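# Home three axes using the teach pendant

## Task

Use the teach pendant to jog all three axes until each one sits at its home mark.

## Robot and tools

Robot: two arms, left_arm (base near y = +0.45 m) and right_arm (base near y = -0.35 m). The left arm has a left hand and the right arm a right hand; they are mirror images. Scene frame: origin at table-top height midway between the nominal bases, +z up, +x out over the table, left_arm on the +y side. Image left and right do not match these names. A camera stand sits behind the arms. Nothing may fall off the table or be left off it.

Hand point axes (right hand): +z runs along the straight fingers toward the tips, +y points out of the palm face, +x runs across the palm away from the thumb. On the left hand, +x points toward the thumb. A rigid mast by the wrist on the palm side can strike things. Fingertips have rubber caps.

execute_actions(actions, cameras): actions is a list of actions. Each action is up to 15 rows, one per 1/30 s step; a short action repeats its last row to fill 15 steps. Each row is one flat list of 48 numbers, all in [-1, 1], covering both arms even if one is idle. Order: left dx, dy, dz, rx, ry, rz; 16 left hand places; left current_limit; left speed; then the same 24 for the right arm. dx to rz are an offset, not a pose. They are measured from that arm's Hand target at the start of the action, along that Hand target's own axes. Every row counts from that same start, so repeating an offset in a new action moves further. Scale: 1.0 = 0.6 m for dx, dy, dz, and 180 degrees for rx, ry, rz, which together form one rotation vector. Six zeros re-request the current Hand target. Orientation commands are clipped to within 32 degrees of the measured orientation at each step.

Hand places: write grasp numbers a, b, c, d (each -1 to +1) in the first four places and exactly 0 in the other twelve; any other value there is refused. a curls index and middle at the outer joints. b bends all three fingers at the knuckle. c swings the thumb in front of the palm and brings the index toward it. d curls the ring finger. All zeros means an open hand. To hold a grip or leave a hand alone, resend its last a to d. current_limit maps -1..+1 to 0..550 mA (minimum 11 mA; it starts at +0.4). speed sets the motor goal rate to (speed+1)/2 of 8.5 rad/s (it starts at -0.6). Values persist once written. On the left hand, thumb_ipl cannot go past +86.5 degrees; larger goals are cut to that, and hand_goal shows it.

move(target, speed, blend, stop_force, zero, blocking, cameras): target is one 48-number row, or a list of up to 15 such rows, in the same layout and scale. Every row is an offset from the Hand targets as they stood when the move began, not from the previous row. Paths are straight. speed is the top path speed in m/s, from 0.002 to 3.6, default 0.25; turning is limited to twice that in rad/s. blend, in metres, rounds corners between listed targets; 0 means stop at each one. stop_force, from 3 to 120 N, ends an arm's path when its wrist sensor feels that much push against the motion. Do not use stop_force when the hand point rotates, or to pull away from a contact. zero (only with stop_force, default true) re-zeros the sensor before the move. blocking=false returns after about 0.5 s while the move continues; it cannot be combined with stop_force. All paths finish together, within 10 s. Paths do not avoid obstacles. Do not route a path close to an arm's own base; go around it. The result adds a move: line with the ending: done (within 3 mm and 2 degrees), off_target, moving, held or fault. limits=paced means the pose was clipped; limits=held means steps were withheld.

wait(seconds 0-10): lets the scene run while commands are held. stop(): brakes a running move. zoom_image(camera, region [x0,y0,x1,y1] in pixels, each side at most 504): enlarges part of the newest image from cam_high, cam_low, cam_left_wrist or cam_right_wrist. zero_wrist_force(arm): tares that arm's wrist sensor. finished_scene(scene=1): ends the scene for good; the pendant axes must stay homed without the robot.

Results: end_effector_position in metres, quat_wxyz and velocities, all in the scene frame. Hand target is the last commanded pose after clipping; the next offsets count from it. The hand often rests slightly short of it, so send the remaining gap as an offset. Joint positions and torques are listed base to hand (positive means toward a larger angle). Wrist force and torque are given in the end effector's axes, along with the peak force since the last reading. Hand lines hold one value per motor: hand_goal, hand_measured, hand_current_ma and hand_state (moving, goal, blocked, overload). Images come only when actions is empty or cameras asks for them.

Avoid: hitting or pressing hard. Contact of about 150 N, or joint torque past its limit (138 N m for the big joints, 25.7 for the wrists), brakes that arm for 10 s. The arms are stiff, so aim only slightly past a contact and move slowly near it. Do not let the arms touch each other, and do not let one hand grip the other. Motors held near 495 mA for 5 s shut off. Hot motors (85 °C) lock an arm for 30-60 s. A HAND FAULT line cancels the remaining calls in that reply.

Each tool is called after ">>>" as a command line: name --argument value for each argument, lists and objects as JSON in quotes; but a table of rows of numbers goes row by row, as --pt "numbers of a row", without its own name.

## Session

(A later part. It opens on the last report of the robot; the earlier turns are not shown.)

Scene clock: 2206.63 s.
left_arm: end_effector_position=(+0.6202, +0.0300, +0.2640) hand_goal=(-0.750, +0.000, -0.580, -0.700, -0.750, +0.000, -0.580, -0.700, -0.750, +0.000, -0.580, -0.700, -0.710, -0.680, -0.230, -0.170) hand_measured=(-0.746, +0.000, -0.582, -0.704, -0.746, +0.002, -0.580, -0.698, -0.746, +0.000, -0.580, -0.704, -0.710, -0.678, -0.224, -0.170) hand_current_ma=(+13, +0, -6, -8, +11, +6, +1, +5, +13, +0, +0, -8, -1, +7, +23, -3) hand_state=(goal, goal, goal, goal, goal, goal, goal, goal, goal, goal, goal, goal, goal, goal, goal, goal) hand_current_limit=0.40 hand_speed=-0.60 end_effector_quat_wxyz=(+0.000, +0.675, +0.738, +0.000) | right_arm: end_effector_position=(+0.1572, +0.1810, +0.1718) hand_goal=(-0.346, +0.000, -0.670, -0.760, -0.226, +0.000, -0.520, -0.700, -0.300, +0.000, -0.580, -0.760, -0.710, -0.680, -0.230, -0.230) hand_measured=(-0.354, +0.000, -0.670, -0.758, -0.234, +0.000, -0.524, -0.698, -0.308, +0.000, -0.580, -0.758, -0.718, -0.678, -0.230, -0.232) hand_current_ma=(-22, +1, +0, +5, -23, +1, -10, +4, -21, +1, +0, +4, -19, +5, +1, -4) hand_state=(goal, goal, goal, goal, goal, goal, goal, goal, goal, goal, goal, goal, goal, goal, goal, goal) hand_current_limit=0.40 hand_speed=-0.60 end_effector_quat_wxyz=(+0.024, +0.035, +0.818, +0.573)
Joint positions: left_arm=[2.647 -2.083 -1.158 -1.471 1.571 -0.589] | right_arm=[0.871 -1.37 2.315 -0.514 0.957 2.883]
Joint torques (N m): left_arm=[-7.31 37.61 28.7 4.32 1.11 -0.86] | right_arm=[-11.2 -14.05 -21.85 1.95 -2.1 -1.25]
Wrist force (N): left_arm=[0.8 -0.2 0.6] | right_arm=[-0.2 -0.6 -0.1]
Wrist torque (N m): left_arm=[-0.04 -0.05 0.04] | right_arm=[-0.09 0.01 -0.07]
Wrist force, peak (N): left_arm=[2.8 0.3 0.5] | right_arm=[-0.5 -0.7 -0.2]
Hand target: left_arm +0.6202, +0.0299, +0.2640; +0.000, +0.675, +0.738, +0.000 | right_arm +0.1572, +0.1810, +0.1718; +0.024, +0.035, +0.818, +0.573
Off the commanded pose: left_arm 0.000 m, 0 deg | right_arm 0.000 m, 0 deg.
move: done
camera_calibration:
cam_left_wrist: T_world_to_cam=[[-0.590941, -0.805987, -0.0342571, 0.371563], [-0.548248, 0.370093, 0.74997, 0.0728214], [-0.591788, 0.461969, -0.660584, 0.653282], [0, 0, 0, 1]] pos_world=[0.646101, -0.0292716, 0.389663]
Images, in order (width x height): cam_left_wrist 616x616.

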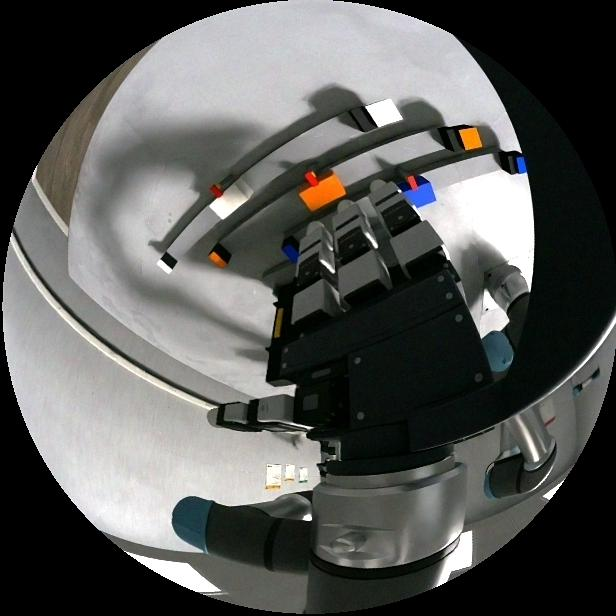

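>>> zoom_image --camera "cam_left_wrist" --region '[290, 160, 340, 210]'

>>> zoom_image --camera "cam_left_wrist" --region '[195, 165, 255, 225]'

>>> move --target '[0.2823,0.0251,0,0,0,0,0,0,0,0,0,0,0,0,0,0,0,0,0,0,0,0,0.4,-0.6,0,0,0,0,0,0,0,0.3,0,0,0,0,0,0,0,0,0,0,0,0,0,0,0.4,-0.6]' --speed 0.2 --cameras '["cam_left_wrist"]'

>>> zoom_image --camera "cam_left_wrist" --region '[280, 100, 330, 150]'

>>> zoom_image --camera "cam_left_wrist" --region '[280, 95, 350, 165]'

Scaled by 10.080 from the camera's 616x616 image, which has a finer 880x880 frame.

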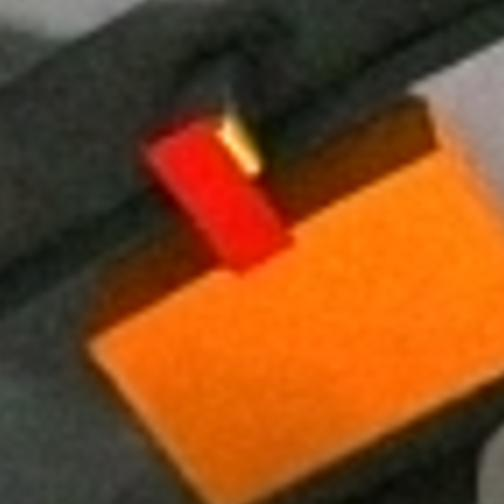

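Scaled by 8.400 from the camera's 616x616 image, which has a finer 880x880 frame.

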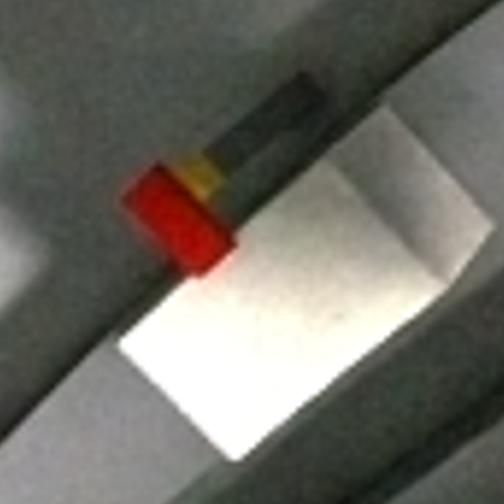

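Scene clock: 2216.53 s.
left_arm: end_effector_position=(+0.6201, +0.1998, +0.2640) hand_goal=(-0.750, +0.000, -0.580, -0.700, -0.750, +0.000, -0.580, -0.700, -0.750, +0.000, -0.580, -0.700, -0.710, -0.680, -0.230, -0.170) hand_measured=(-0.746, +0.000, -0.582, -0.704, -0.746, +0.002, -0.580, -0.698, -0.746, +0.000, -0.580, -0.704, -0.710, -0.678, -0.224, -0.170) hand_current_ma=(+12, +0, -6, -8, +11, +6, +1, +5, +12, +0, +0, -8, -1, +7, +23, -3) hand_state=(goal, goal, goal, goal, goal, goal, goal, goal, goal, goal, goal, goal, goal, goal, goal, goal) hand_current_limit=0.40 hand_speed=-0.60 end_effector_quat_wxyz=(+0.000, +0.675, +0.738, +0.000) | right_arm: end_effector_position=(+0.1572, +0.1810, +0.1718) hand_goal=(-0.346, +0.000, -0.670, -0.760, -0.226, +0.000, -0.520, -0.700, -0.300, +0.000, -0.580, -0.760, -0.710, -0.680, -0.230, -0.230) hand_measured=(-0.354, +0.000, -0.670, -0.758, -0.234, +0.000, -0.524, -0.698, -0.308, +0.000, -0.580, -0.758, -0.718, -0.678, -0.230, -0.232) hand_current_ma=(-22, +1, +0, +5, -23, +1, -10, +4, -21, +1, +0, +4, -19, +5, +1, -4) hand_state=(goal, goal, goal, goal, goal, goal, goal, goal, goal, goal, goal, goal, goal, goal, goal, goal) hand_current_limit=0.40 hand_speed=-0.60 end_effector_quat_wxyz=(+0.024, +0.035, +0.818, +0.573)
Joint positions: left_arm=[2.89 -1.853 -1.487 -1.373 1.571 -0.346] | right_arm=[0.871 -1.37 2.315 -0.514 0.957 2.883]
Joint torques (N m): left_arm=[5.25 40.29 15.79 -0.23 -1.16 1.16] | right_arm=[-10.33 -14.11 -22.09 1.89 -2.08 -1.31]
Wrist force (N): left_arm=[0.9 -0.4 0.7] | right_arm=[-0.3 -0.6 -0.1]
Wrist torque (N m): left_arm=[-0.12 -0.11 0.16] | right_arm=[-0.10 0.03 -0.09]
Wrist force, peak (N): left_arm=[2.9 0.1 0.6] | right_arm=[-0.7 -0.6 -0.1]
Hand target: left_arm +0.6201, +0.1999, +0.2640; +0.000, +0.675, +0.738, +0.000 | right_arm +0.1572, +0.1810, +0.1718; +0.024, +0.035, +0.818, +0.573
Off the commanded pose: left_arm 0.000 m, 0 deg | right_arm 0.000 m, 0 deg.
move: done
camera_calibration:
cam_left_wrist: T_world_to_cam=[[-0.590774, -0.80611, -0.0342399, 0.508403], [-0.548454, 0.370097, 0.749818, 0.0101345], [-0.591764, 0.461752, -0.660758, 0.574875], [0, 0, 0, 1]] pos_world=[0.6461, 0.140628, 0.389661]
Images, in order (width x height): cam_left_wrist 616x616.

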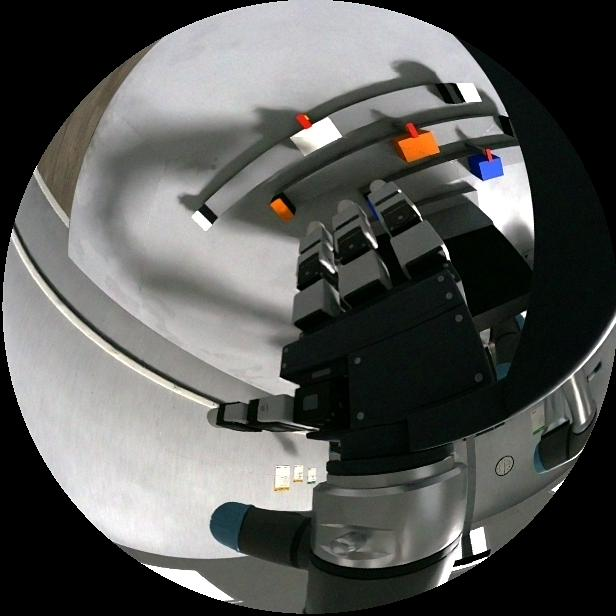

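Scaled by 10.080 from the camera's 616x616 image, which has a finer 880x880 frame.

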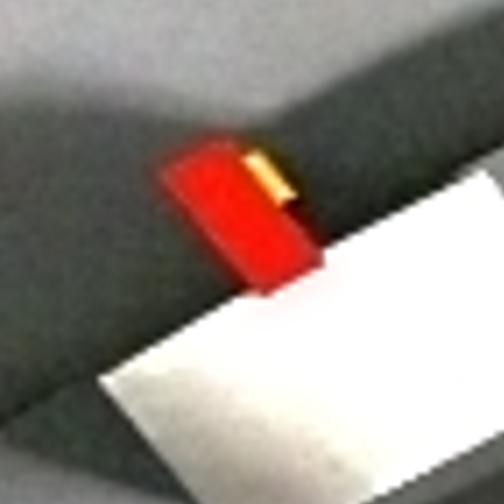

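Scaled by 7.200 from the camera's 616x616 image, which has a finer 880x880 frame.

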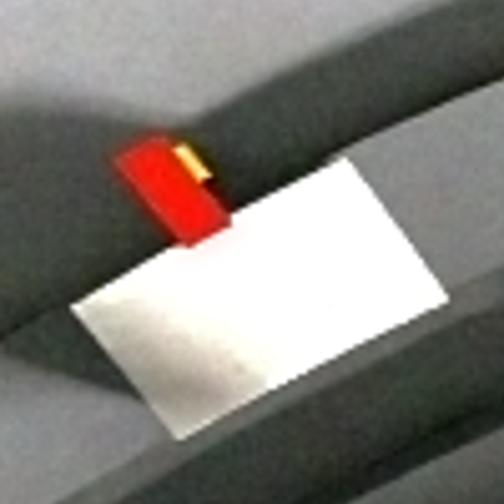

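>>> move --target '[-0.3848,-0.1515,0,0,0,0,0,0,0,0,0,0,0,0,0,0,0,0,0,0,0,0,0.4,-0.6,0,0,0,0,0,0,0,0.3,0,0,0,0,0,0,0,0,0,0,0,0,0,0,0.4,-0.6]' --speed 0.25 --cameras '["cam_left_wrist"]'

>>> zoom_image --camera "cam_left_wrist" --region '[280, 140, 360, 220]'

>>> zoom_image --camera "cam_high" --region '[260, 184, 300, 214]'

Scene clock: 2297.07 s.
left_arm: end_effector_position=(+0.5501, -0.0380, +0.2640) hand_goal=(-0.750, +0.000, -0.580, -0.700, -0.750, +0.000, -0.580, -0.700, -0.750, +0.000, -0.580, -0.700, -0.710, -0.680, -0.230, -0.170) hand_measured=(-0.746, +0.000, -0.582, -0.704, -0.746, +0.002, -0.580, -0.698, -0.746, +0.000, -0.580, -0.702, -0.710, -0.678, -0.224, -0.170) hand_current_ma=(+10, +0, -6, -8, +9, +6, +1, +5, +11, +0, +0, -8, -1, +7, +23, -3) hand_state=(goal, goal, goal, goal, goal, goal, goal, goal, goal, goal, goal, goal, goal, goal, goal, goal) hand_current_limit=0.40 hand_speed=-0.60 end_effector_quat_wxyz=(+0.000, +0.675, +0.738, +0.000) | right_arm: end_effector_position=(+0.1572, +0.1810, +0.1718) hand_goal=(-0.346, +0.000, -0.670, -0.760, -0.226, +0.000, -0.520, -0.700, -0.300, +0.000, -0.580, -0.760, -0.710, -0.680, -0.230, -0.230) hand_measured=(-0.354, +0.000, -0.670, -0.758, -0.234, +0.000, -0.524, -0.698, -0.308, +0.000, -0.580, -0.758, -0.718, -0.678, -0.230, -0.232) hand_current_ma=(-22, +1, +0, +5, -23, +1, -10, +4, -21, +1, +0, +4, -19, +5, +1, -4) hand_state=(goal, goal, goal, goal, goal, goal, goal, goal, goal, goal, goal, goal, goal, goal, goal, goal) hand_current_limit=0.40 hand_speed=-0.60 end_effector_quat_wxyz=(+0.024, +0.035, +0.818, +0.573)
Joint positions: left_arm=[2.511 -2.073 -1.175 -1.465 1.571 -0.726] | right_arm=[0.871 -1.37 2.315 -0.514 0.957 2.883]
Joint torques (N m): left_arm=[-6.88 37.03 29.95 4.38 -0.01 -1.38] | right_arm=[-10.62 -13.18 -22.1 1.85 -2.13 -1.26]
Wrist force (N): left_arm=[0.8 -0.4 0.5] | right_arm=[-0.3 -0.1 0.1]
Wrist torque (N m): left_arm=[-0.07 -0.07 0.06] | right_arm=[-0.06 0.02 -0.07]
Wrist force, peak (N): left_arm=[3.2 1.1 0.9] | right_arm=[-0.7 -0.7 -0.3]
Hand target: left_arm +0.5501, -0.0381, +0.2640; +0.000, +0.675, +0.738, +0.000 | right_arm +0.1572, +0.1810, +0.1718; +0.024, +0.035, +0.818, +0.573
Off the commanded pose: left_arm 0.000 m, 0 deg | right_arm 0.000 m, 0 deg.
move: done
camera_calibration:
cam_left_wrist: T_world_to_cam=[[-0.590941, -0.805987, -0.0342571, 0.275331], [-0.548248, 0.370093, 0.74997, 0.0595556], [-0.591788, 0.461969, -0.660584, 0.643212], [0, 0, 0, 1]] pos_world=[0.576001, -0.0972716, 0.389663]
Images, in order (width x height): cam_left_wrist 616x616.

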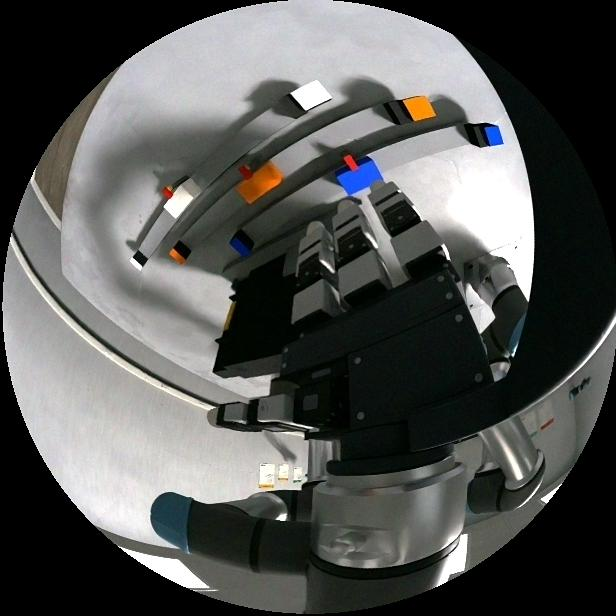

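Scaled by 6.300 from the camera's 616x616 image, which has a finer 880x880 frame.

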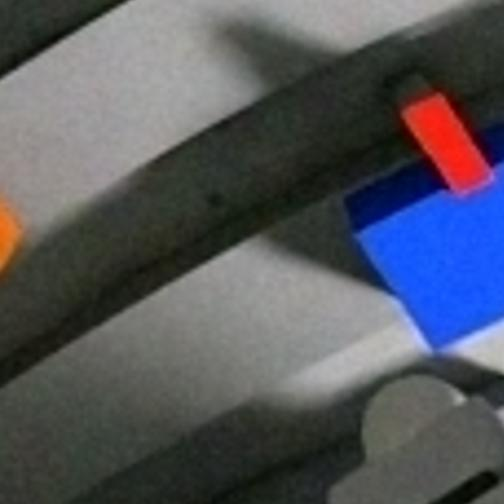

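This scene's latest camera images include none from cam_high. They are from: cam_left_wrist. cam_high's image comes with the result of a call that names it in "cameras".

>>> move --pt "0.3047 0.1108 -0.16 0 0 0 0 0.65 0 0 0 0 0 0 0 0 0 0 0 0 0 0 0.4 -0.6 -0.0328 -0.0988 -0.0516 0 0 0 0 0.3 0 0 0 0 0 0 0 0 0 0 0 0 0 0 0.4 -0.6" --pt "0.3982 0.0022 -0.16 0 0 -0.944 0 0.65 0 0 0 0 0 0 0 0 0 0 0 0 0 0 0.4 -0.6 -0.0328 -0.0988 -0.0516 0 0 0 0 0.3 0 0 0 0 0 0 0 0 0 0 0 0 0 0 0.4 -0.6" --pt "0.3881 -0.0351 0.245 0 0 -0.944 0 0.65 0 0 0 0 0 0 0 0 0 0 0 0 0 0 0.4 -0.6 -0.063 -0.0991 -0.0517 0 0 0 0 0.3 0 0 0 0 0 0 0 0 0 0 0 0 0 0 0.4 -0.6" --speed '[0.35,0.35,0.2]' --blend '[0.03,0.02,0]' --cameras '["cam_left_wrist", "cam_right_wrist"]'

Scene clock: 2368.97 s.
left_arm: end_effector_position=(+0.5084, +0.1919, +0.1171) hand_goal=(+0.128, +0.000, -0.776, -0.830, +0.388, +0.000, -0.450, -0.700, +0.224, +0.000, -0.580, -0.830, -0.710, -0.680, -0.230, -0.300) hand_measured=(+0.112, +0.000, -0.776, -0.828, +0.368, +0.002, -0.454, -0.698, +0.204, +0.000, -0.580, -0.828, -0.710, -0.678, -0.224, -0.296) hand_current_ma=(-56, +0, +2, +7, -71, +5, -13, +5, -71, +0, +0, +7, -1, +7, +23, +16) hand_state=(goal, goal, goal, goal, goal, goal, goal, goal, goal, goal, goal, goal, goal, goal, goal, goal) hand_current_limit=0.40 hand_speed=-0.60 end_effector_quat_wxyz=(+0.000, +0.676, -0.737, +0.000) | right_arm: end_effector_position=(+0.1908, +0.1285, +0.1265) hand_goal=(-0.346, +0.000, -0.670, -0.760, -0.226, +0.000, -0.520, -0.700, -0.300, +0.000, -0.580, -0.760, -0.710, -0.680, -0.230, -0.230) hand_measured=(-0.354, +0.000, -0.670, -0.758, -0.234, +0.000, -0.524, -0.698, -0.308, +0.000, -0.580, -0.758, -0.718, -0.678, -0.230, -0.232) hand_current_ma=(-22, +1, +0, +5, -23, +1, -10, +4, -21, +1, +0, +4, -19, +5, +1, -4) hand_state=(goal, goal, goal, goal, goal, goal, goal, goal, goal, goal, goal, goal, goal, goal, goal, goal) hand_current_limit=0.40 hand_speed=-0.60 end_effector_quat_wxyz=(+0.024, +0.035, +0.818, +0.573)
Joint positions: left_arm=[2.969 -2.056 -1.596 -1.06 1.571 -3.233] | right_arm=[0.626 -1.278 2.43 -0.62 0.739 2.731]
Joint torques (N m): left_arm=[5.31 36.08 9.24 4.4 -0.99 1.22] | right_arm=[13.43 -25.37 1.72 -2.14 1.07 1.29]
Wrist force (N): left_arm=[0.8 -0.2 1.1] | right_arm=[0.1 -0.1 -0.4]
Wrist torque (N m): left_arm=[0.05 -0.07 0.13] | right_arm=[0.04 0.02 0.03]
Wrist force, peak (N): left_arm=[3.4 0.2 -0.6] | right_arm=[-0.2 -0.8 -0.8]
Hand target: left_arm +0.5084, +0.1920, +0.1170; +0.000, -0.676, +0.737, +0.000 | right_arm +0.1907, +0.1285, +0.1265; +0.024, +0.035, +0.818, +0.573
Off the commanded pose: left_arm 0.000 m, 0 deg | right_arm 0.000 m, 0 deg.
move: done
camera_calibration:
cam_left_wrist: T_world_to_cam=[[0.722802, 0.690202, -0.0343349, -0.524066], [0.47511, -0.460242, 0.749965, -0.299136], [0.501825, -0.558389, -0.660585, 0.0551249], [0, 0, 0, 1]] pos_world=[0.493255, 0.254817, 0.242763]
cam_right_wrist: T_world_to_cam=[[0.797673, 0.191175, 0.571987, -0.209141], [0.357212, -0.91393, -0.192694, 0.0238964], [0.485918, 0.358028, -0.797308, 0.0834524], [0, 0, 0, 1]] pos_world=[0.117739, 0.0319438, 0.190768]
Images, in order (width x height): cam_left_wrist 616x616, cam_right_wrist 616x616.

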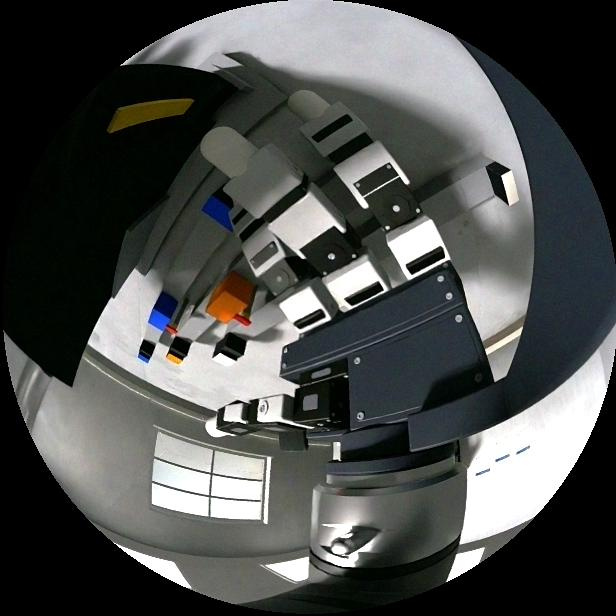

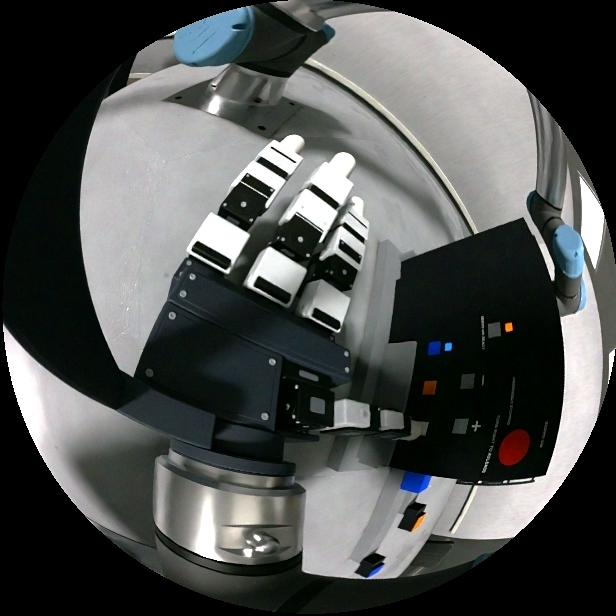

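>>> move --target '[0,0.0507,0,0,0,0,0,0.65,0,0,0,0,0,0,0,0,0,0,0,0,0,0,0.4,-0.6,0,0,0,0,0,0,0,0.3,0,0,0,0,0,0,0,0,0,0,0,0,0,0,0.4,-0.6]' --speed 0.1

>>> move --target '[0,0.0158,0,0,0,0,0,0.65,0,0,0,0,0,0,0,0,0,0,0,0,0,0,0.4,-0.6,0,0,0,0,0,0,0,0.3,0,0,0,0,0,0,0,0,0,0,0,0,0,0,0.4,-0.6]' --speed 0.015

>>> move --target '[0,0,0,0,0,0,0,0.65,0,0,0,0,0,0,0,0,0,0,0,0,0,0,0.4,-0.6,-0.03,0,0,0,0,0,0,0.3,0,0,0,0,0,0,0,0,0,0,0,0,0,0,0.4,-0.6]' --speed 0.01 --stop_force 5

>>> move --target '[0,0,0,0,0,0,0,0.65,0,0,0,0,0,0,0,0,0,0,0,0,0,0,0.4,-0.6,0.025,0,0,0,0,0,0,0.3,0,0,0,0,0,0,0,0,0,0,0,0,0,0,0.4,-0.6]' --speed 0.05 --cameras '["cam_right_wrist", "cam_high"]'

>>> zoom_image --camera "cam_right_wrist" --region '[370, 280, 560, 520]'

>>> zoom_image --camera "cam_high" --region '[376, 234, 406, 259]'

Scene clock: 2388.67 s.
left_arm: end_effector_position=(+0.4782, +0.1945, +0.1170) hand_goal=(+0.128, +0.000, -0.776, -0.830, +0.388, +0.000, -0.450, -0.700, +0.224, +0.000, -0.580, -0.830, -0.710, -0.680, -0.230, -0.300) hand_measured=(+0.112, +0.000, -0.776, -0.828, +0.368, +0.002, -0.454, -0.698, +0.204, +0.000, -0.580, -0.828, -0.710, -0.678, -0.224, -0.296) hand_current_ma=(-56, +0, +2, +7, -71, +5, -13, +5, -71, +0, +0, +7, -1, +7, +23, +16) hand_state=(goal, goal, goal, goal, goal, goal, goal, goal, goal, goal, goal, goal, goal, goal, goal, goal) hand_current_limit=0.40 hand_speed=-0.60 end_effector_quat_wxyz=(+0.000, +0.676, -0.737, +0.000) | right_arm: end_effector_position=(+0.1907, +0.1285, +0.1265) hand_goal=(-0.346, +0.000, -0.670, -0.760, -0.226, +0.000, -0.520, -0.700, -0.300, +0.000, -0.580, -0.760, -0.710, -0.680, -0.230, -0.230) hand_measured=(-0.354, +0.000, -0.670, -0.758, -0.234, +0.000, -0.524, -0.698, -0.308, +0.000, -0.580, -0.758, -0.718, -0.678, -0.230, -0.232) hand_current_ma=(-22, +1, +0, +5, -23, +1, -10, +4, -21, +1, +0, +4, -19, +5, +1, -4) hand_state=(goal, goal, goal, goal, goal, goal, goal, goal, goal, goal, goal, goal, goal, goal, goal, goal) hand_current_limit=0.40 hand_speed=-0.60 end_effector_quat_wxyz=(+0.024, +0.035, +0.818, +0.573)
Joint positions: left_arm=[2.965 -1.996 -1.69 -1.027 1.571 -3.237] | right_arm=[0.626 -1.278 2.43 -0.62 0.74 2.732]
Joint torques (N m): left_arm=[4.71 37.6 17.67 -0.54 -0.22 0.84] | right_arm=[13.58 -25.79 2.25 -2.6 1.1 1.18]
Wrist force (N): left_arm=[1.0 -0.4 1.0] | right_arm=[0.2 0.0 -0.1]
Wrist torque (N m): left_arm=[0.03 -0.11 0.15] | right_arm=[0.04 0.01 0.04]
Wrist force, peak (N): left_arm=[1.0 -1.1 1.4] | right_arm=[0.5 -0.3 -0.3]
Hand target: left_arm +0.4781, +0.1946, +0.1170; +0.000, -0.676, +0.737, +0.000 | right_arm +0.1907, +0.1285, +0.1265; +0.024, +0.035, +0.818, +0.573
Off the commanded pose: left_arm 0.000 m, 0 deg | right_arm 0.000 m, 0 deg.
move: done

Scene clock: 2389.57 s.
left_arm: end_effector_position=(+0.4686, +0.1954, +0.1170) hand_goal=(+0.128, +0.000, -0.776, -0.830, +0.388, +0.000, -0.450, -0.700, +0.224, +0.000, -0.580, -0.830, -0.710, -0.680, -0.230, -0.300) hand_measured=(+0.112, +0.000, -0.776, -0.828, +0.368, +0.002, -0.454, -0.698, +0.204, +0.000, -0.580, -0.828, -0.710, -0.678, -0.224, -0.296) hand_current_ma=(-56, +0, +2, +7, -73, +5, -9, +5, -71, +0, +0, +7, -1, +7, +23, +16) hand_state=(goal, goal, goal, goal, blocked, goal, goal, goal, goal, goal, goal, goal, goal, goal, goal, goal) hand_current_limit=0.40 hand_speed=-0.60 end_effector_quat_wxyz=(+0.000, +0.676, -0.737, +0.000) | right_arm: end_effector_position=(+0.1907, +0.1285, +0.1265) hand_goal=(-0.346, +0.000, -0.670, -0.760, -0.226, +0.000, -0.520, -0.700, -0.300, +0.000, -0.580, -0.760, -0.710, -0.680, -0.230, -0.230) hand_measured=(-0.354, +0.000, -0.670, -0.758, -0.234, +0.000, -0.524, -0.698, -0.308, +0.000, -0.580, -0.758, -0.718, -0.678, -0.230, -0.232) hand_current_ma=(-22, +1, +0, +5, -23, +1, -10, +4, -21, +1, +0, +4, -19, +5, +1, -4) hand_state=(goal, goal, goal, goal, goal, goal, goal, goal, goal, goal, goal, goal, goal, goal, goal, goal) hand_current_limit=0.40 hand_speed=-0.60 end_effector_quat_wxyz=(+0.024, +0.035, +0.818, +0.573)
Joint positions: left_arm=[2.963 -1.977 -1.719 -1.017 1.571 -3.239] | right_arm=[0.626 -1.278 2.43 -0.62 0.74 2.732]
Joint torques (N m): left_arm=[-8.76 29.45 22.16 -1.74 -1.2 -1.5] | right_arm=[13.34 -26.03 1.74 -2.44 1.14 1.32]
Wrist force (N): left_arm=[0.8 -14.4 0.9] | right_arm=[0.2 -0.1 -0.3]
Wrist torque (N m): left_arm=[-0.28 -0.11 0.49] | right_arm=[0.02 0.00 0.04]
Wrist force, peak (N): left_arm=[0.9 -14.8 1.4] | right_arm=[0.5 -0.1 -0.3]
Hand target: left_arm +0.4687, +0.1954, +0.1170; +0.000, -0.676, +0.737, +0.000 | right_arm +0.1907, +0.1285, +0.1265; +0.024, +0.035, +0.818, +0.573
Off the commanded pose: left_arm 0.000 m, 0 deg | right_arm 0.000 m, 0 deg.
move: done

Scene clock: 2391.40 s.
left_arm: end_effector_position=(+0.4687, +0.1954, +0.1170) hand_goal=(+0.128, +0.000, -0.776, -0.830, +0.388, +0.000, -0.450, -0.700, +0.224, +0.000, -0.580, -0.830, -0.710, -0.680, -0.230, -0.300) hand_measured=(+0.112, +0.000, -0.776, -0.828, +0.368, +0.002, -0.454, -0.698, +0.204, +0.000, -0.580, -0.828, -0.710, -0.678, -0.224, -0.296) hand_current_ma=(-56, +0, +2, +7, -73, +5, -9, +5, -71, +0, +0, +7, -1, +7, +23, +16) hand_state=(goal, goal, goal, goal, blocked, goal, goal, goal, goal, goal, goal, goal, goal, goal, goal, goal) hand_current_limit=0.40 hand_speed=-0.60 end_effector_quat_wxyz=(+0.000, +0.676, -0.737, +0.000) | right_arm: end_effector_position=(+0.1984, +0.1278, +0.1265) hand_goal=(-0.346, +0.000, -0.670, -0.760, -0.226, +0.000, -0.520, -0.700, -0.300, +0.000, -0.580, -0.760, -0.710, -0.680, -0.230, -0.230) hand_measured=(-0.354, +0.000, -0.670, -0.758, -0.234, +0.000, -0.524, -0.698, -0.308, +0.000, -0.580, -0.758, -0.718, -0.678, -0.230, -0.232) hand_current_ma=(-22, +1, +0, +5, -23, +1, -10, +4, -21, +1, +0, +4, -19, +5, +1, -4) hand_state=(goal, goal, goal, goal, goal, goal, goal, goal, goal, goal, goal, goal, goal, goal, goal, goal) hand_current_limit=0.40 hand_speed=-0.60 end_effector_quat_wxyz=(+0.024, +0.035, +0.818, +0.573)
Joint positions: left_arm=[2.963 -1.977 -1.718 -1.017 1.571 -3.239] | right_arm=[0.606 -1.269 2.419 -0.606 0.722 2.716]
Joint torques (N m): left_arm=[-8.84 29.71 21.19 -3.09 -1.4 1.18] | right_arm=[12.87 -26.37 0.28 -2.77 1.04 0.51]
Wrist force (N): left_arm=[0.6 -14.1 0.9] | right_arm=[4.7 0.0 0.5]
Wrist torque (N m): left_arm=[-0.33 -0.08 0.46] | right_arm=[-0.02 -0.41 0.34]
Wrist force, peak (N): left_arm=[0.9 -14.2 0.8] | right_arm=[10.8 0.1 0.3]
Hand target: left_arm +0.4687, +0.1954, +0.1170; +0.000, -0.676, +0.737, +0.000 | right_arm +0.1984, +0.1278, +0.1265; +0.024, +0.035, +0.818, +0.573 (not the last commanded pose)
Off the commanded pose: left_arm 0.000 m, 0 deg | right_arm 0.010 m, 0 deg.
move: contact (right_arm)

Scene clock: 2392.13 s.
left_arm: end_effector_position=(+0.4687, +0.1954, +0.1170) hand_goal=(+0.128, +0.000, -0.776, -0.830, +0.388, +0.000, -0.450, -0.700, +0.224, +0.000, -0.580, -0.830, -0.710, -0.680, -0.230, -0.300) hand_measured=(+0.112, +0.000, -0.776, -0.828, +0.368, +0.002, -0.454, -0.698, +0.204, +0.000, -0.580, -0.828, -0.710, -0.678, -0.224, -0.296) hand_current_ma=(-56, +0, +2, +7, -73, +5, -9, +5, -71, +0, +0, +7, -1, +7, +23, +16) hand_state=(goal, goal, goal, goal, blocked, goal, goal, goal, goal, goal, goal, goal, goal, goal, goal, goal) hand_current_limit=0.40 hand_speed=-0.60 end_effector_quat_wxyz=(+0.000, +0.676, -0.737, +0.000) | right_arm: end_effector_position=(+0.1833, +0.1291, +0.1265) hand_goal=(-0.346, +0.000, -0.670, -0.760, -0.226, +0.000, -0.520, -0.700, -0.300, +0.000, -0.580, -0.760, -0.710, -0.680, -0.230, -0.230) hand_measured=(-0.354, +0.000, -0.670, -0.758, -0.234, +0.000, -0.524, -0.698, -0.308, +0.000, -0.580, -0.758, -0.718, -0.678, -0.230, -0.232) hand_current_ma=(-22, +1, +0, +5, -23, +1, -10, +4, -21, +1, +0, +4, -19, +5, +1, -4) hand_state=(goal, goal, goal, goal, goal, goal, goal, goal, goal, goal, goal, goal, goal, goal, goal, goal) hand_current_limit=0.40 hand_speed=-0.60 end_effector_quat_wxyz=(+0.024, +0.035, +0.818, +0.573) end_effector_velocity=(+0.001, +0.000, +0.000) end_effector_angular_velocity=(+0.001, -0.001, +0.004)
Joint positions: left_arm=[2.963 -1.977 -1.718 -1.017 1.571 -3.239] | right_arm=[0.646 -1.286 2.441 -0.633 0.757 2.746]
Joint velocities: left_arm=[within noise] | right_arm=[-0.005 0.002 -0.004 0.004 -0.008 -0.006]
Joint torques (N m): left_arm=[-8.73 29.57 21.77 -2.93 -1.22 1.06] | right_arm=[-12.49 -12.5 -18.39 2.15 -2.64 -1.34]
Wrist force (N): left_arm=[0.5 -13.7 1.0] | right_arm=[0.2 0.1 -0.2]
Wrist torque (N m): left_arm=[-0.30 -0.07 0.44] | right_arm=[0.03 -0.02 -0.02]
Wrist force, peak (N): left_arm=[0.8 -14.2 0.9] | right_arm=[4.6 -0.1 0.1]
Hand target: left_arm +0.4687, +0.1954, +0.1170; +0.000, -0.676, +0.737, +0.000 | right_arm +0.1835, +0.1291, +0.1265; +0.024, +0.035, +0.818, +0.573
Off the commanded pose: left_arm 0.000 m, 0 deg | right_arm 0.000 m, 0 deg.
move: done
camera_calibration:
cam_right_wrist: T_world_to_cam=[[0.797591, 0.191324, 0.572053, -0.203223], [0.357444, -0.913831, -0.192737, 0.0270843], [0.485884, 0.358202, -0.79725, 0.08679], [0, 0, 0, 1]] pos_world=[0.110238, 0.0325436, 0.190668]
Images, in order (width x height): cam_high 672x504, cam_right_wrist 616x616.

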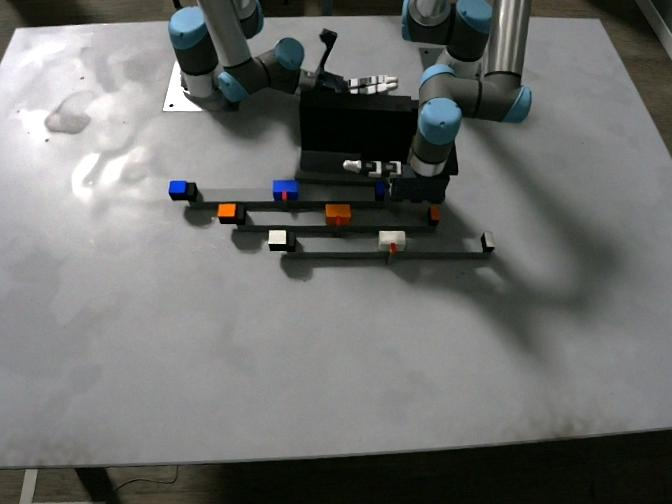

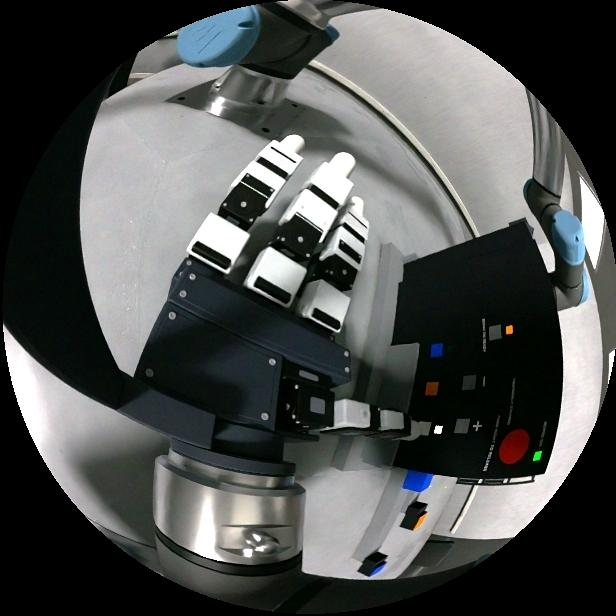

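Scaled by 2.100 from the camera's 616x616 image, which has a finer 880x880 frame.

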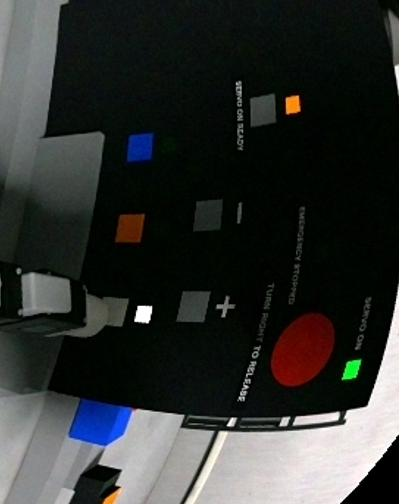

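Scaled by 16.800.

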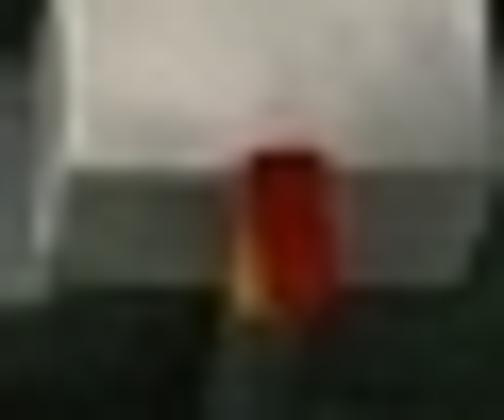

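>>> move --pt "0 0 0 0 0 0 0 0.65 0 0 0 0 0 0 0 0 0 0 0 0 0 0 0.4 -0.6 0.0097 0.074 -0.021 0 0 0 0 0.3 0 0 0 0 0 0 0 0 0 0 0 0 0 0 0.4 -0.6" --pt "0 0 0 0 0 0 0 0.65 0 0 0 0 0 0 0 0 0 0 0 0 0 0 0.4 -0.6 -0.015 0.0742 -0.0212 0 0 0 0 0.3 0 0 0 0 0 0 0 0 0 0 0 0 0 0 0.4 -0.6" --speed 0.06 --blend '[0.004,0]'

>>> move --pt "0 0 0 0 0 0 0 0.65 0 0 0 0 0 0 0 0 0 0 0 0 0 0 0.4 -0.6 -0.0103 0 0 0 0 0 0 0.3 0 0 0 0 0 0 0 0 0 0 0 0 0 0 0.4 -0.6" --pt "0 0 0 0 0 0 0 0.65 0 0 0 0 0 0 0 0 0 0 0 0 0 0 0.4 -0.6 0 0 0 0 0 0 0 0.3 0 0 0 0 0 0 0 0 0 0 0 0 0 0 0.4 -0.6" --speed '[0.02,0.06]' --cameras '["cam_high", "cam_right_wrist"]'

>>> zoom_image --camera "cam_high" --region '[376, 234, 406, 259]'

Scene clock: 2415.03 s.
left_arm: end_effector_position=(+0.4687, +0.1954, +0.1170) hand_goal=(+0.128, +0.000, -0.776, -0.830, +0.388, +0.000, -0.450, -0.700, +0.224, +0.000, -0.580, -0.830, -0.710, -0.680, -0.230, -0.300) hand_measured=(+0.112, +0.000, -0.776, -0.828, +0.368, +0.002, -0.454, -0.698, +0.204, +0.000, -0.580, -0.828, -0.710, -0.678, -0.224, -0.296) hand_current_ma=(-56, +0, +2, +7, -73, +5, -9, +5, -71, +0, +0, +7, -1, +7, +23, +16) hand_state=(goal, goal, goal, goal, blocked, goal, goal, goal, goal, goal, goal, goal, goal, goal, goal, goal) hand_current_limit=0.40 hand_speed=-0.60 end_effector_quat_wxyz=(+0.000, +0.676, -0.737, +0.000) | right_arm: end_effector_position=(+0.1928, +0.1316, +0.1727) hand_goal=(-0.346, +0.000, -0.670, -0.760, -0.226, +0.000, -0.520, -0.700, -0.300, +0.000, -0.580, -0.760, -0.710, -0.680, -0.230, -0.230) hand_measured=(-0.354, +0.000, -0.670, -0.758, -0.234, +0.000, -0.524, -0.698, -0.308, +0.000, -0.580, -0.758, -0.718, -0.678, -0.230, -0.232) hand_current_ma=(-22, +1, +0, +5, -23, +1, -10, +4, -21, +1, +0, +4, -19, +5, +1, -4) hand_state=(goal, goal, goal, goal, goal, goal, goal, goal, goal, goal, goal, goal, goal, goal, goal, goal) hand_current_limit=0.40 hand_speed=-0.60 end_effector_quat_wxyz=(+0.024, +0.035, +0.818, +0.573)
Joint positions: left_arm=[2.963 -1.977 -1.718 -1.017 1.571 -3.239] | right_arm=[0.632 -1.414 2.39 -0.447 0.745 2.736]
Joint torques (N m): left_arm=[-9.28 30.27 20.78 -2.83 -1.23 1.13] | right_arm=[12.18 -23.11 -1.17 -2.45 1.04 1.3]
Wrist force (N): left_arm=[0.6 -13.9 1.1] | right_arm=[0.1 0.3 -0.2]
Wrist torque (N m): left_arm=[-0.33 -0.07 0.46] | right_arm=[0.09 0.01 -0.03]
Wrist force, peak (N): left_arm=[0.8 -14.1 1.1] | right_arm=[0.5 0.7 -0.5]
Hand target: left_arm +0.4687, +0.1954, +0.1170; +0.000, -0.676, +0.737, +0.000 | right_arm +0.1928, +0.1316, +0.1727; +0.024, +0.035, +0.818, +0.573
Off the commanded pose: left_arm 0.000 m, 0 deg | right_arm 0.000 m, 0 deg.
move: done

Scene clock: 2416.07 s.
left_arm: end_effector_position=(+0.4687, +0.1954, +0.1170) hand_goal=(+0.128, +0.000, -0.776, -0.830, +0.388, +0.000, -0.450, -0.700, +0.224, +0.000, -0.580, -0.830, -0.710, -0.680, -0.230, -0.300) hand_measured=(+0.112, +0.000, -0.776, -0.828, +0.368, +0.002, -0.454, -0.698, +0.204, +0.000, -0.580, -0.828, -0.710, -0.678, -0.224, -0.296) hand_current_ma=(-56, +0, +2, +7, -73, +5, -9, +5, -71, +0, +0, +7, -1, +7, +23, +16) hand_state=(goal, goal, goal, goal, blocked, goal, goal, goal, goal, goal, goal, goal, goal, goal, goal, goal) hand_current_limit=0.40 hand_speed=-0.60 end_effector_quat_wxyz=(+0.000, +0.676, -0.737, +0.000) | right_arm: end_effector_position=(+0.1927, +0.1316, +0.1726) hand_goal=(-0.346, +0.000, -0.670, -0.760, -0.226, +0.000, -0.520, -0.700, -0.300, +0.000, -0.580, -0.760, -0.710, -0.680, -0.230, -0.230) hand_measured=(-0.354, +0.000, -0.670, -0.758, -0.234, +0.000, -0.524, -0.698, -0.308, +0.000, -0.580, -0.758, -0.718, -0.678, -0.230, -0.232) hand_current_ma=(-22, +1, +0, +5, -23, +1, -10, +4, -21, +1, +0, +4, -19, +5, +1, -4) hand_state=(goal, goal, goal, goal, goal, goal, goal, goal, goal, goal, goal, goal, goal, goal, goal, goal) hand_current_limit=0.40 hand_speed=-0.60 end_effector_quat_wxyz=(+0.024, +0.035, +0.818, +0.573)
Joint positions: left_arm=[2.963 -1.977 -1.718 -1.017 1.571 -3.239] | right_arm=[0.632 -1.414 2.39 -0.448 0.745 2.736]
Joint torques (N m): left_arm=[-9.13 29.39 21.13 -2.77 -1 1.14] | right_arm=[-12.27 -10.64 -21.7 2.45 -2.57 -1.09]
Wrist force (N): left_arm=[0.7 -13.7 0.8] | right_arm=[0.1 0.1 -0.3]
Wrist torque (N m): left_arm=[-0.28 -0.10 0.46] | right_arm=[0.07 0.00 0.02]
Wrist force, peak (N): left_arm=[0.9 -14.2 0.9] | right_arm=[9.3 0.1 -0.1]
Hand target: left_arm +0.4687, +0.1954, +0.1170; +0.000, -0.676, +0.737, +0.000 | right_arm +0.1928, +0.1316, +0.1727; +0.024, +0.035, +0.818, +0.573
Off the commanded pose: left_arm 0.000 m, 0 deg | right_arm 0.000 m, 0 deg.
move: done
camera_calibration:
cam_right_wrist: T_world_to_cam=[[0.797611, 0.191272, 0.572041, -0.237626], [0.357398, -0.913842, -0.19277, 0.034927], [0.485884, 0.358202, -0.797251, 0.11816], [0, 0, 0, 1]] pos_world=[0.119638, 0.0350437, 0.236868]
Images, in order (width x height): cam_high 672x504, cam_right_wrist 616x616.

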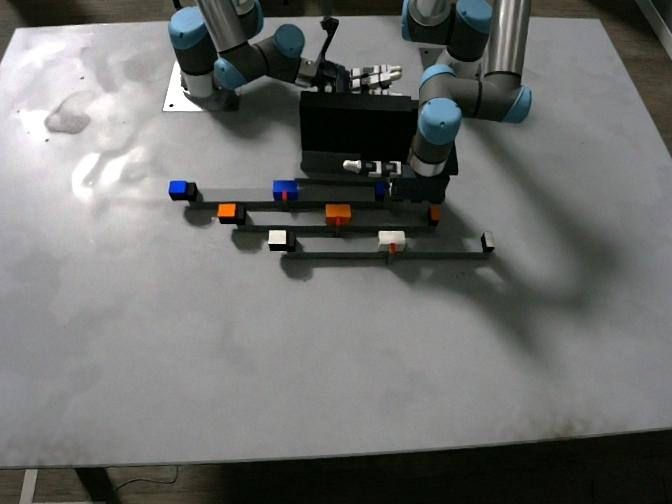

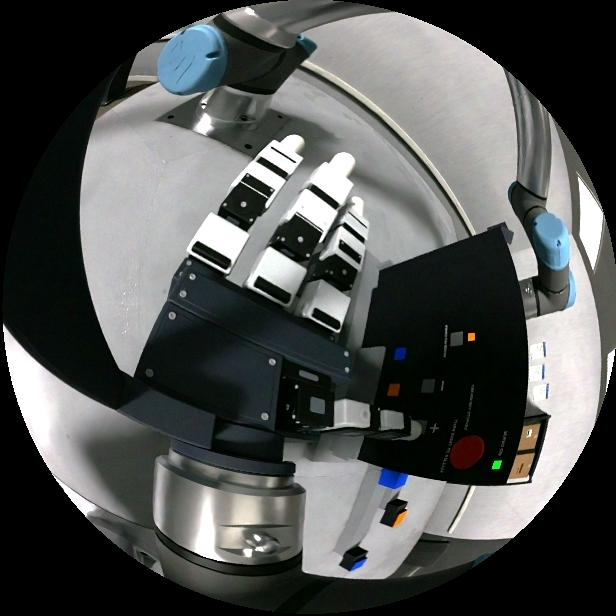

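Scaled by 16.800.

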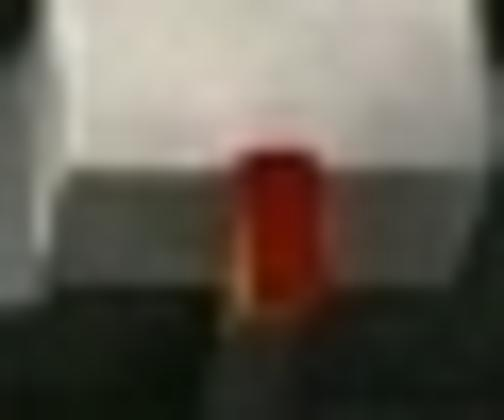

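>>> move --pt "0 0 0 0 0 0 0 0.65 0 0 0 0 0 0 0 0 0 0 0 0 0 0 0.4 -0.6 -0.0103 0 0 0 0 0 0 0.3 0 0 0 0 0 0 0 0 0 0 0 0 0 0 0.4 -0.6" --pt "0 0 0 0 0 0 0 0.65 0 0 0 0 0 0 0 0 0 0 0 0 0 0 0.4 -0.6 0 0 0 0 0 0 0 0.3 0 0 0 0 0 0 0 0 0 0 0 0 0 0 0.4 -0.6" --speed '[0.02,0.06]' --cameras '["cam_high"]'

>>> zoom_image --camera "cam_high" --region '[376, 234, 406, 259]'

>>> zoom_image --camera "cam_high" --region '[323, 209, 353, 234]'

Scene clock: 2436.93 s.
left_arm: end_effector_position=(+0.4687, +0.1954, +0.1170) hand_goal=(+0.128, +0.000, -0.776, -0.830, +0.388, +0.000, -0.450, -0.700, +0.224, +0.000, -0.580, -0.830, -0.710, -0.680, -0.230, -0.300) hand_measured=(+0.112, +0.000, -0.776, -0.828, +0.368, +0.002, -0.454, -0.698, +0.204, +0.000, -0.580, -0.828, -0.710, -0.678, -0.224, -0.296) hand_current_ma=(-56, +0, +2, +7, -73, +5, -9, +5, -71, +0, +0, +7, -1, +7, +23, +16) hand_state=(goal, goal, goal, goal, blocked, goal, goal, goal, goal, goal, goal, goal, goal, goal, goal, goal) hand_current_limit=0.40 hand_speed=-0.60 end_effector_quat_wxyz=(+0.000, +0.676, -0.737, +0.000) | right_arm: end_effector_position=(+0.1927, +0.1316, +0.1726) hand_goal=(-0.346, +0.000, -0.670, -0.760, -0.226, +0.000, -0.520, -0.700, -0.300, +0.000, -0.580, -0.760, -0.710, -0.680, -0.230, -0.230) hand_measured=(-0.354, +0.000, -0.670, -0.758, -0.234, +0.000, -0.524, -0.698, -0.308, +0.000, -0.580, -0.758, -0.718, -0.678, -0.230, -0.232) hand_current_ma=(-22, +1, +0, +5, -23, +1, -10, +4, -21, +1, +0, +4, -19, +5, +1, -4) hand_state=(goal, goal, goal, goal, goal, goal, goal, goal, goal, goal, goal, goal, goal, goal, goal, goal) hand_current_limit=0.40 hand_speed=-0.60 end_effector_quat_wxyz=(+0.024, +0.035, +0.818, +0.573)
Joint positions: left_arm=[2.963 -1.977 -1.718 -1.017 1.571 -3.239] | right_arm=[0.632 -1.414 2.39 -0.448 0.745 2.736]
Joint torques (N m): left_arm=[-9.1 30.03 20.75 -2.65 -1.18 1.22] | right_arm=[-13.22 -10.88 -22.98 2.51 -2.52 -1.3]
Wrist force (N): left_arm=[0.6 -13.8 0.9] | right_arm=[-0.1 0.1 0.0]
Wrist torque (N m): left_arm=[-0.29 -0.09 0.46] | right_arm=[0.04 0.02 0.01]
Wrist force, peak (N): left_arm=[0.8 -14.1 1.1] | right_arm=[9.7 0.2 0.4]
Hand target: left_arm +0.4687, +0.1954, +0.1170; +0.000, -0.676, +0.737, +0.000 | right_arm +0.1928, +0.1316, +0.1727; +0.024, +0.035, +0.818, +0.573
Off the commanded pose: left_arm 0.000 m, 0 deg | right_arm 0.000 m, 0 deg.
move: done
Images, in order (width x height): cam_high 672x504.

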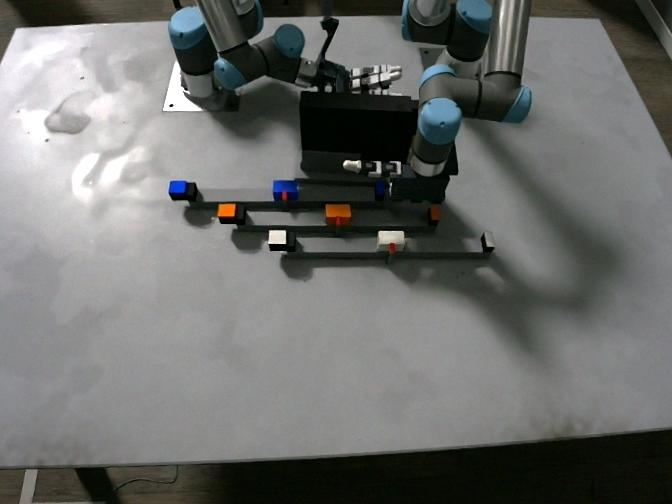

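Scaled by 16.800.

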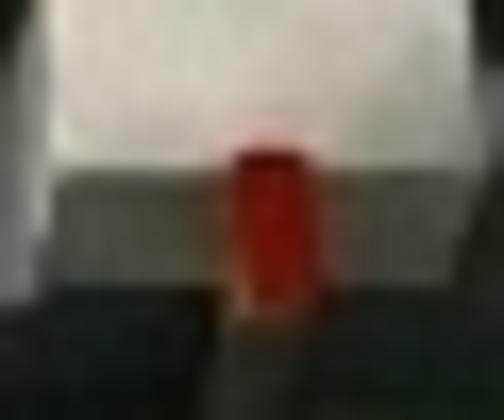

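Scaled by 16.800.

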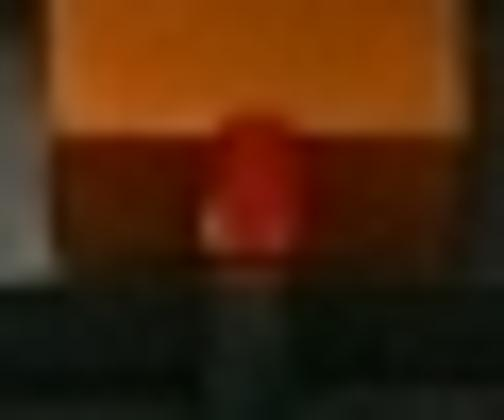

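>>> move --target '[0,-0.0667,0,0,0,0,0,0.65,0,0,0,0,0,0,0,0,0,0,0,0,0,0,0.4,-0.6,0.0667,0,0,0,0,0,0,0.3,0,0,0,0,0,0,0,0,0,0,0,0,0,0,0.4,-0.6]' --speed 0.06 --cameras '["cam_high", "cam_right_wrist"]'

>>> zoom_image --camera "cam_high" --region '[260, 180, 420, 260]'

Scene clock: 2446.10 s.
left_arm: end_effector_position=(+0.5085, +0.1920, +0.1170) hand_goal=(+0.128, +0.000, -0.776, -0.830, +0.388, +0.000, -0.450, -0.700, +0.224, +0.000, -0.580, -0.830, -0.710, -0.680, -0.230, -0.300) hand_measured=(+0.112, +0.000, -0.776, -0.828, +0.368, +0.004, -0.454, -0.698, +0.204, +0.000, -0.580, -0.828, -0.710, -0.678, -0.224, -0.296) hand_current_ma=(-56, +0, +2, +7, -73, +8, -9, +5, -71, +0, +0, +7, -1, +7, +23, +16) hand_state=(goal, goal, goal, goal, blocked, goal, goal, goal, goal, goal, goal, goal, goal, goal, goal, goal) hand_current_limit=0.40 hand_speed=-0.60 end_effector_quat_wxyz=(+0.000, +0.676, -0.737, +0.000) | right_arm: end_effector_position=(+0.1528, +0.1350, +0.1727) hand_goal=(-0.346, +0.000, -0.670, -0.760, -0.226, +0.000, -0.520, -0.700, -0.300, +0.000, -0.580, -0.760, -0.710, -0.680, -0.230, -0.230) hand_measured=(-0.354, +0.000, -0.670, -0.758, -0.234, +0.000, -0.524, -0.698, -0.308, +0.000, -0.580, -0.758, -0.718, -0.678, -0.230, -0.232) hand_current_ma=(-22, +1, +0, +5, -23, +1, -10, +4, -21, +1, +0, +4, -19, +5, +1, -4) hand_state=(goal, goal, goal, goal, goal, goal, goal, goal, goal, goal, goal, goal, goal, goal, goal, goal) hand_current_limit=0.40 hand_speed=-0.60 end_effector_quat_wxyz=(+0.024, +0.035, +0.818, +0.573)
Joint positions: left_arm=[2.97 -2.057 -1.596 -1.06 1.571 -3.232] | right_arm=[0.749 -1.46 2.436 -0.502 0.847 2.815]
Joint torques (N m): left_arm=[-5.54 42.2 15.27 4.38 -0.58 -0.34] | right_arm=[-5.47 -9.92 -22.89 2.2 -1.59 -0.68]
Wrist force (N): left_arm=[0.7 -0.4 1.2] | right_arm=[0.2 -0.4 0.4]
Wrist torque (N m): left_arm=[0.02 -0.06 0.06] | right_arm=[-0.04 -0.02 0.02]
Wrist force, peak (N): left_arm=[0.7 -14.1 1.0] | right_arm=[-1.0 0.0 0.1]
Hand target: left_arm +0.5086, +0.1919, +0.1170; +0.000, -0.676, +0.737, +0.000 | right_arm +0.1529, +0.1350, +0.1727; +0.024, +0.035, +0.818, +0.573
Off the commanded pose: left_arm 0.000 m, 0 deg | right_arm 0.000 m, 0 deg.
move: done
camera_calibration:
cam_right_wrist: T_world_to_cam=[[0.797621, 0.191373, 0.571993, -0.206445], [0.357479, -0.913813, -0.192753, 0.0522826], [0.485807, 0.35822, -0.797289, 0.136344], [0, 0, 0, 1]] pos_world=[0.0797379, 0.0384435, 0.236868]
Images, in order (width x height): cam_high 672x504, cam_right_wrist 616x616.

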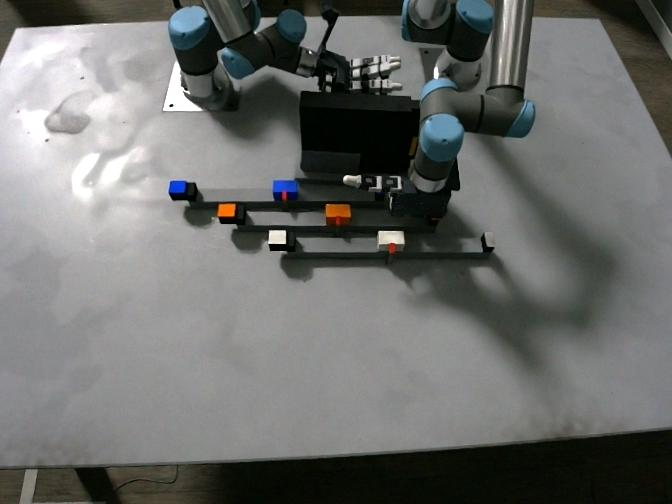

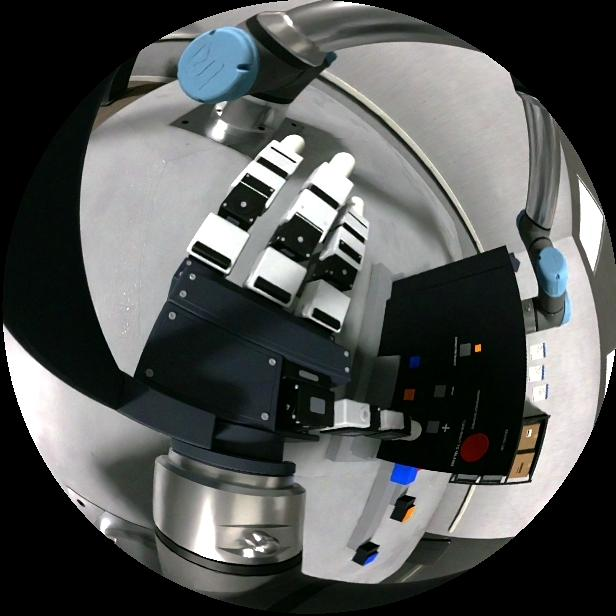

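Scaled by 3.150.

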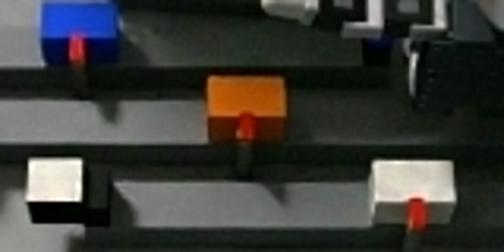

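All three pointers sit over their home marks, the servo is off, and both hands are clear of the pendant and rails.

>>> finished_scene

The scene is finished: the task was done.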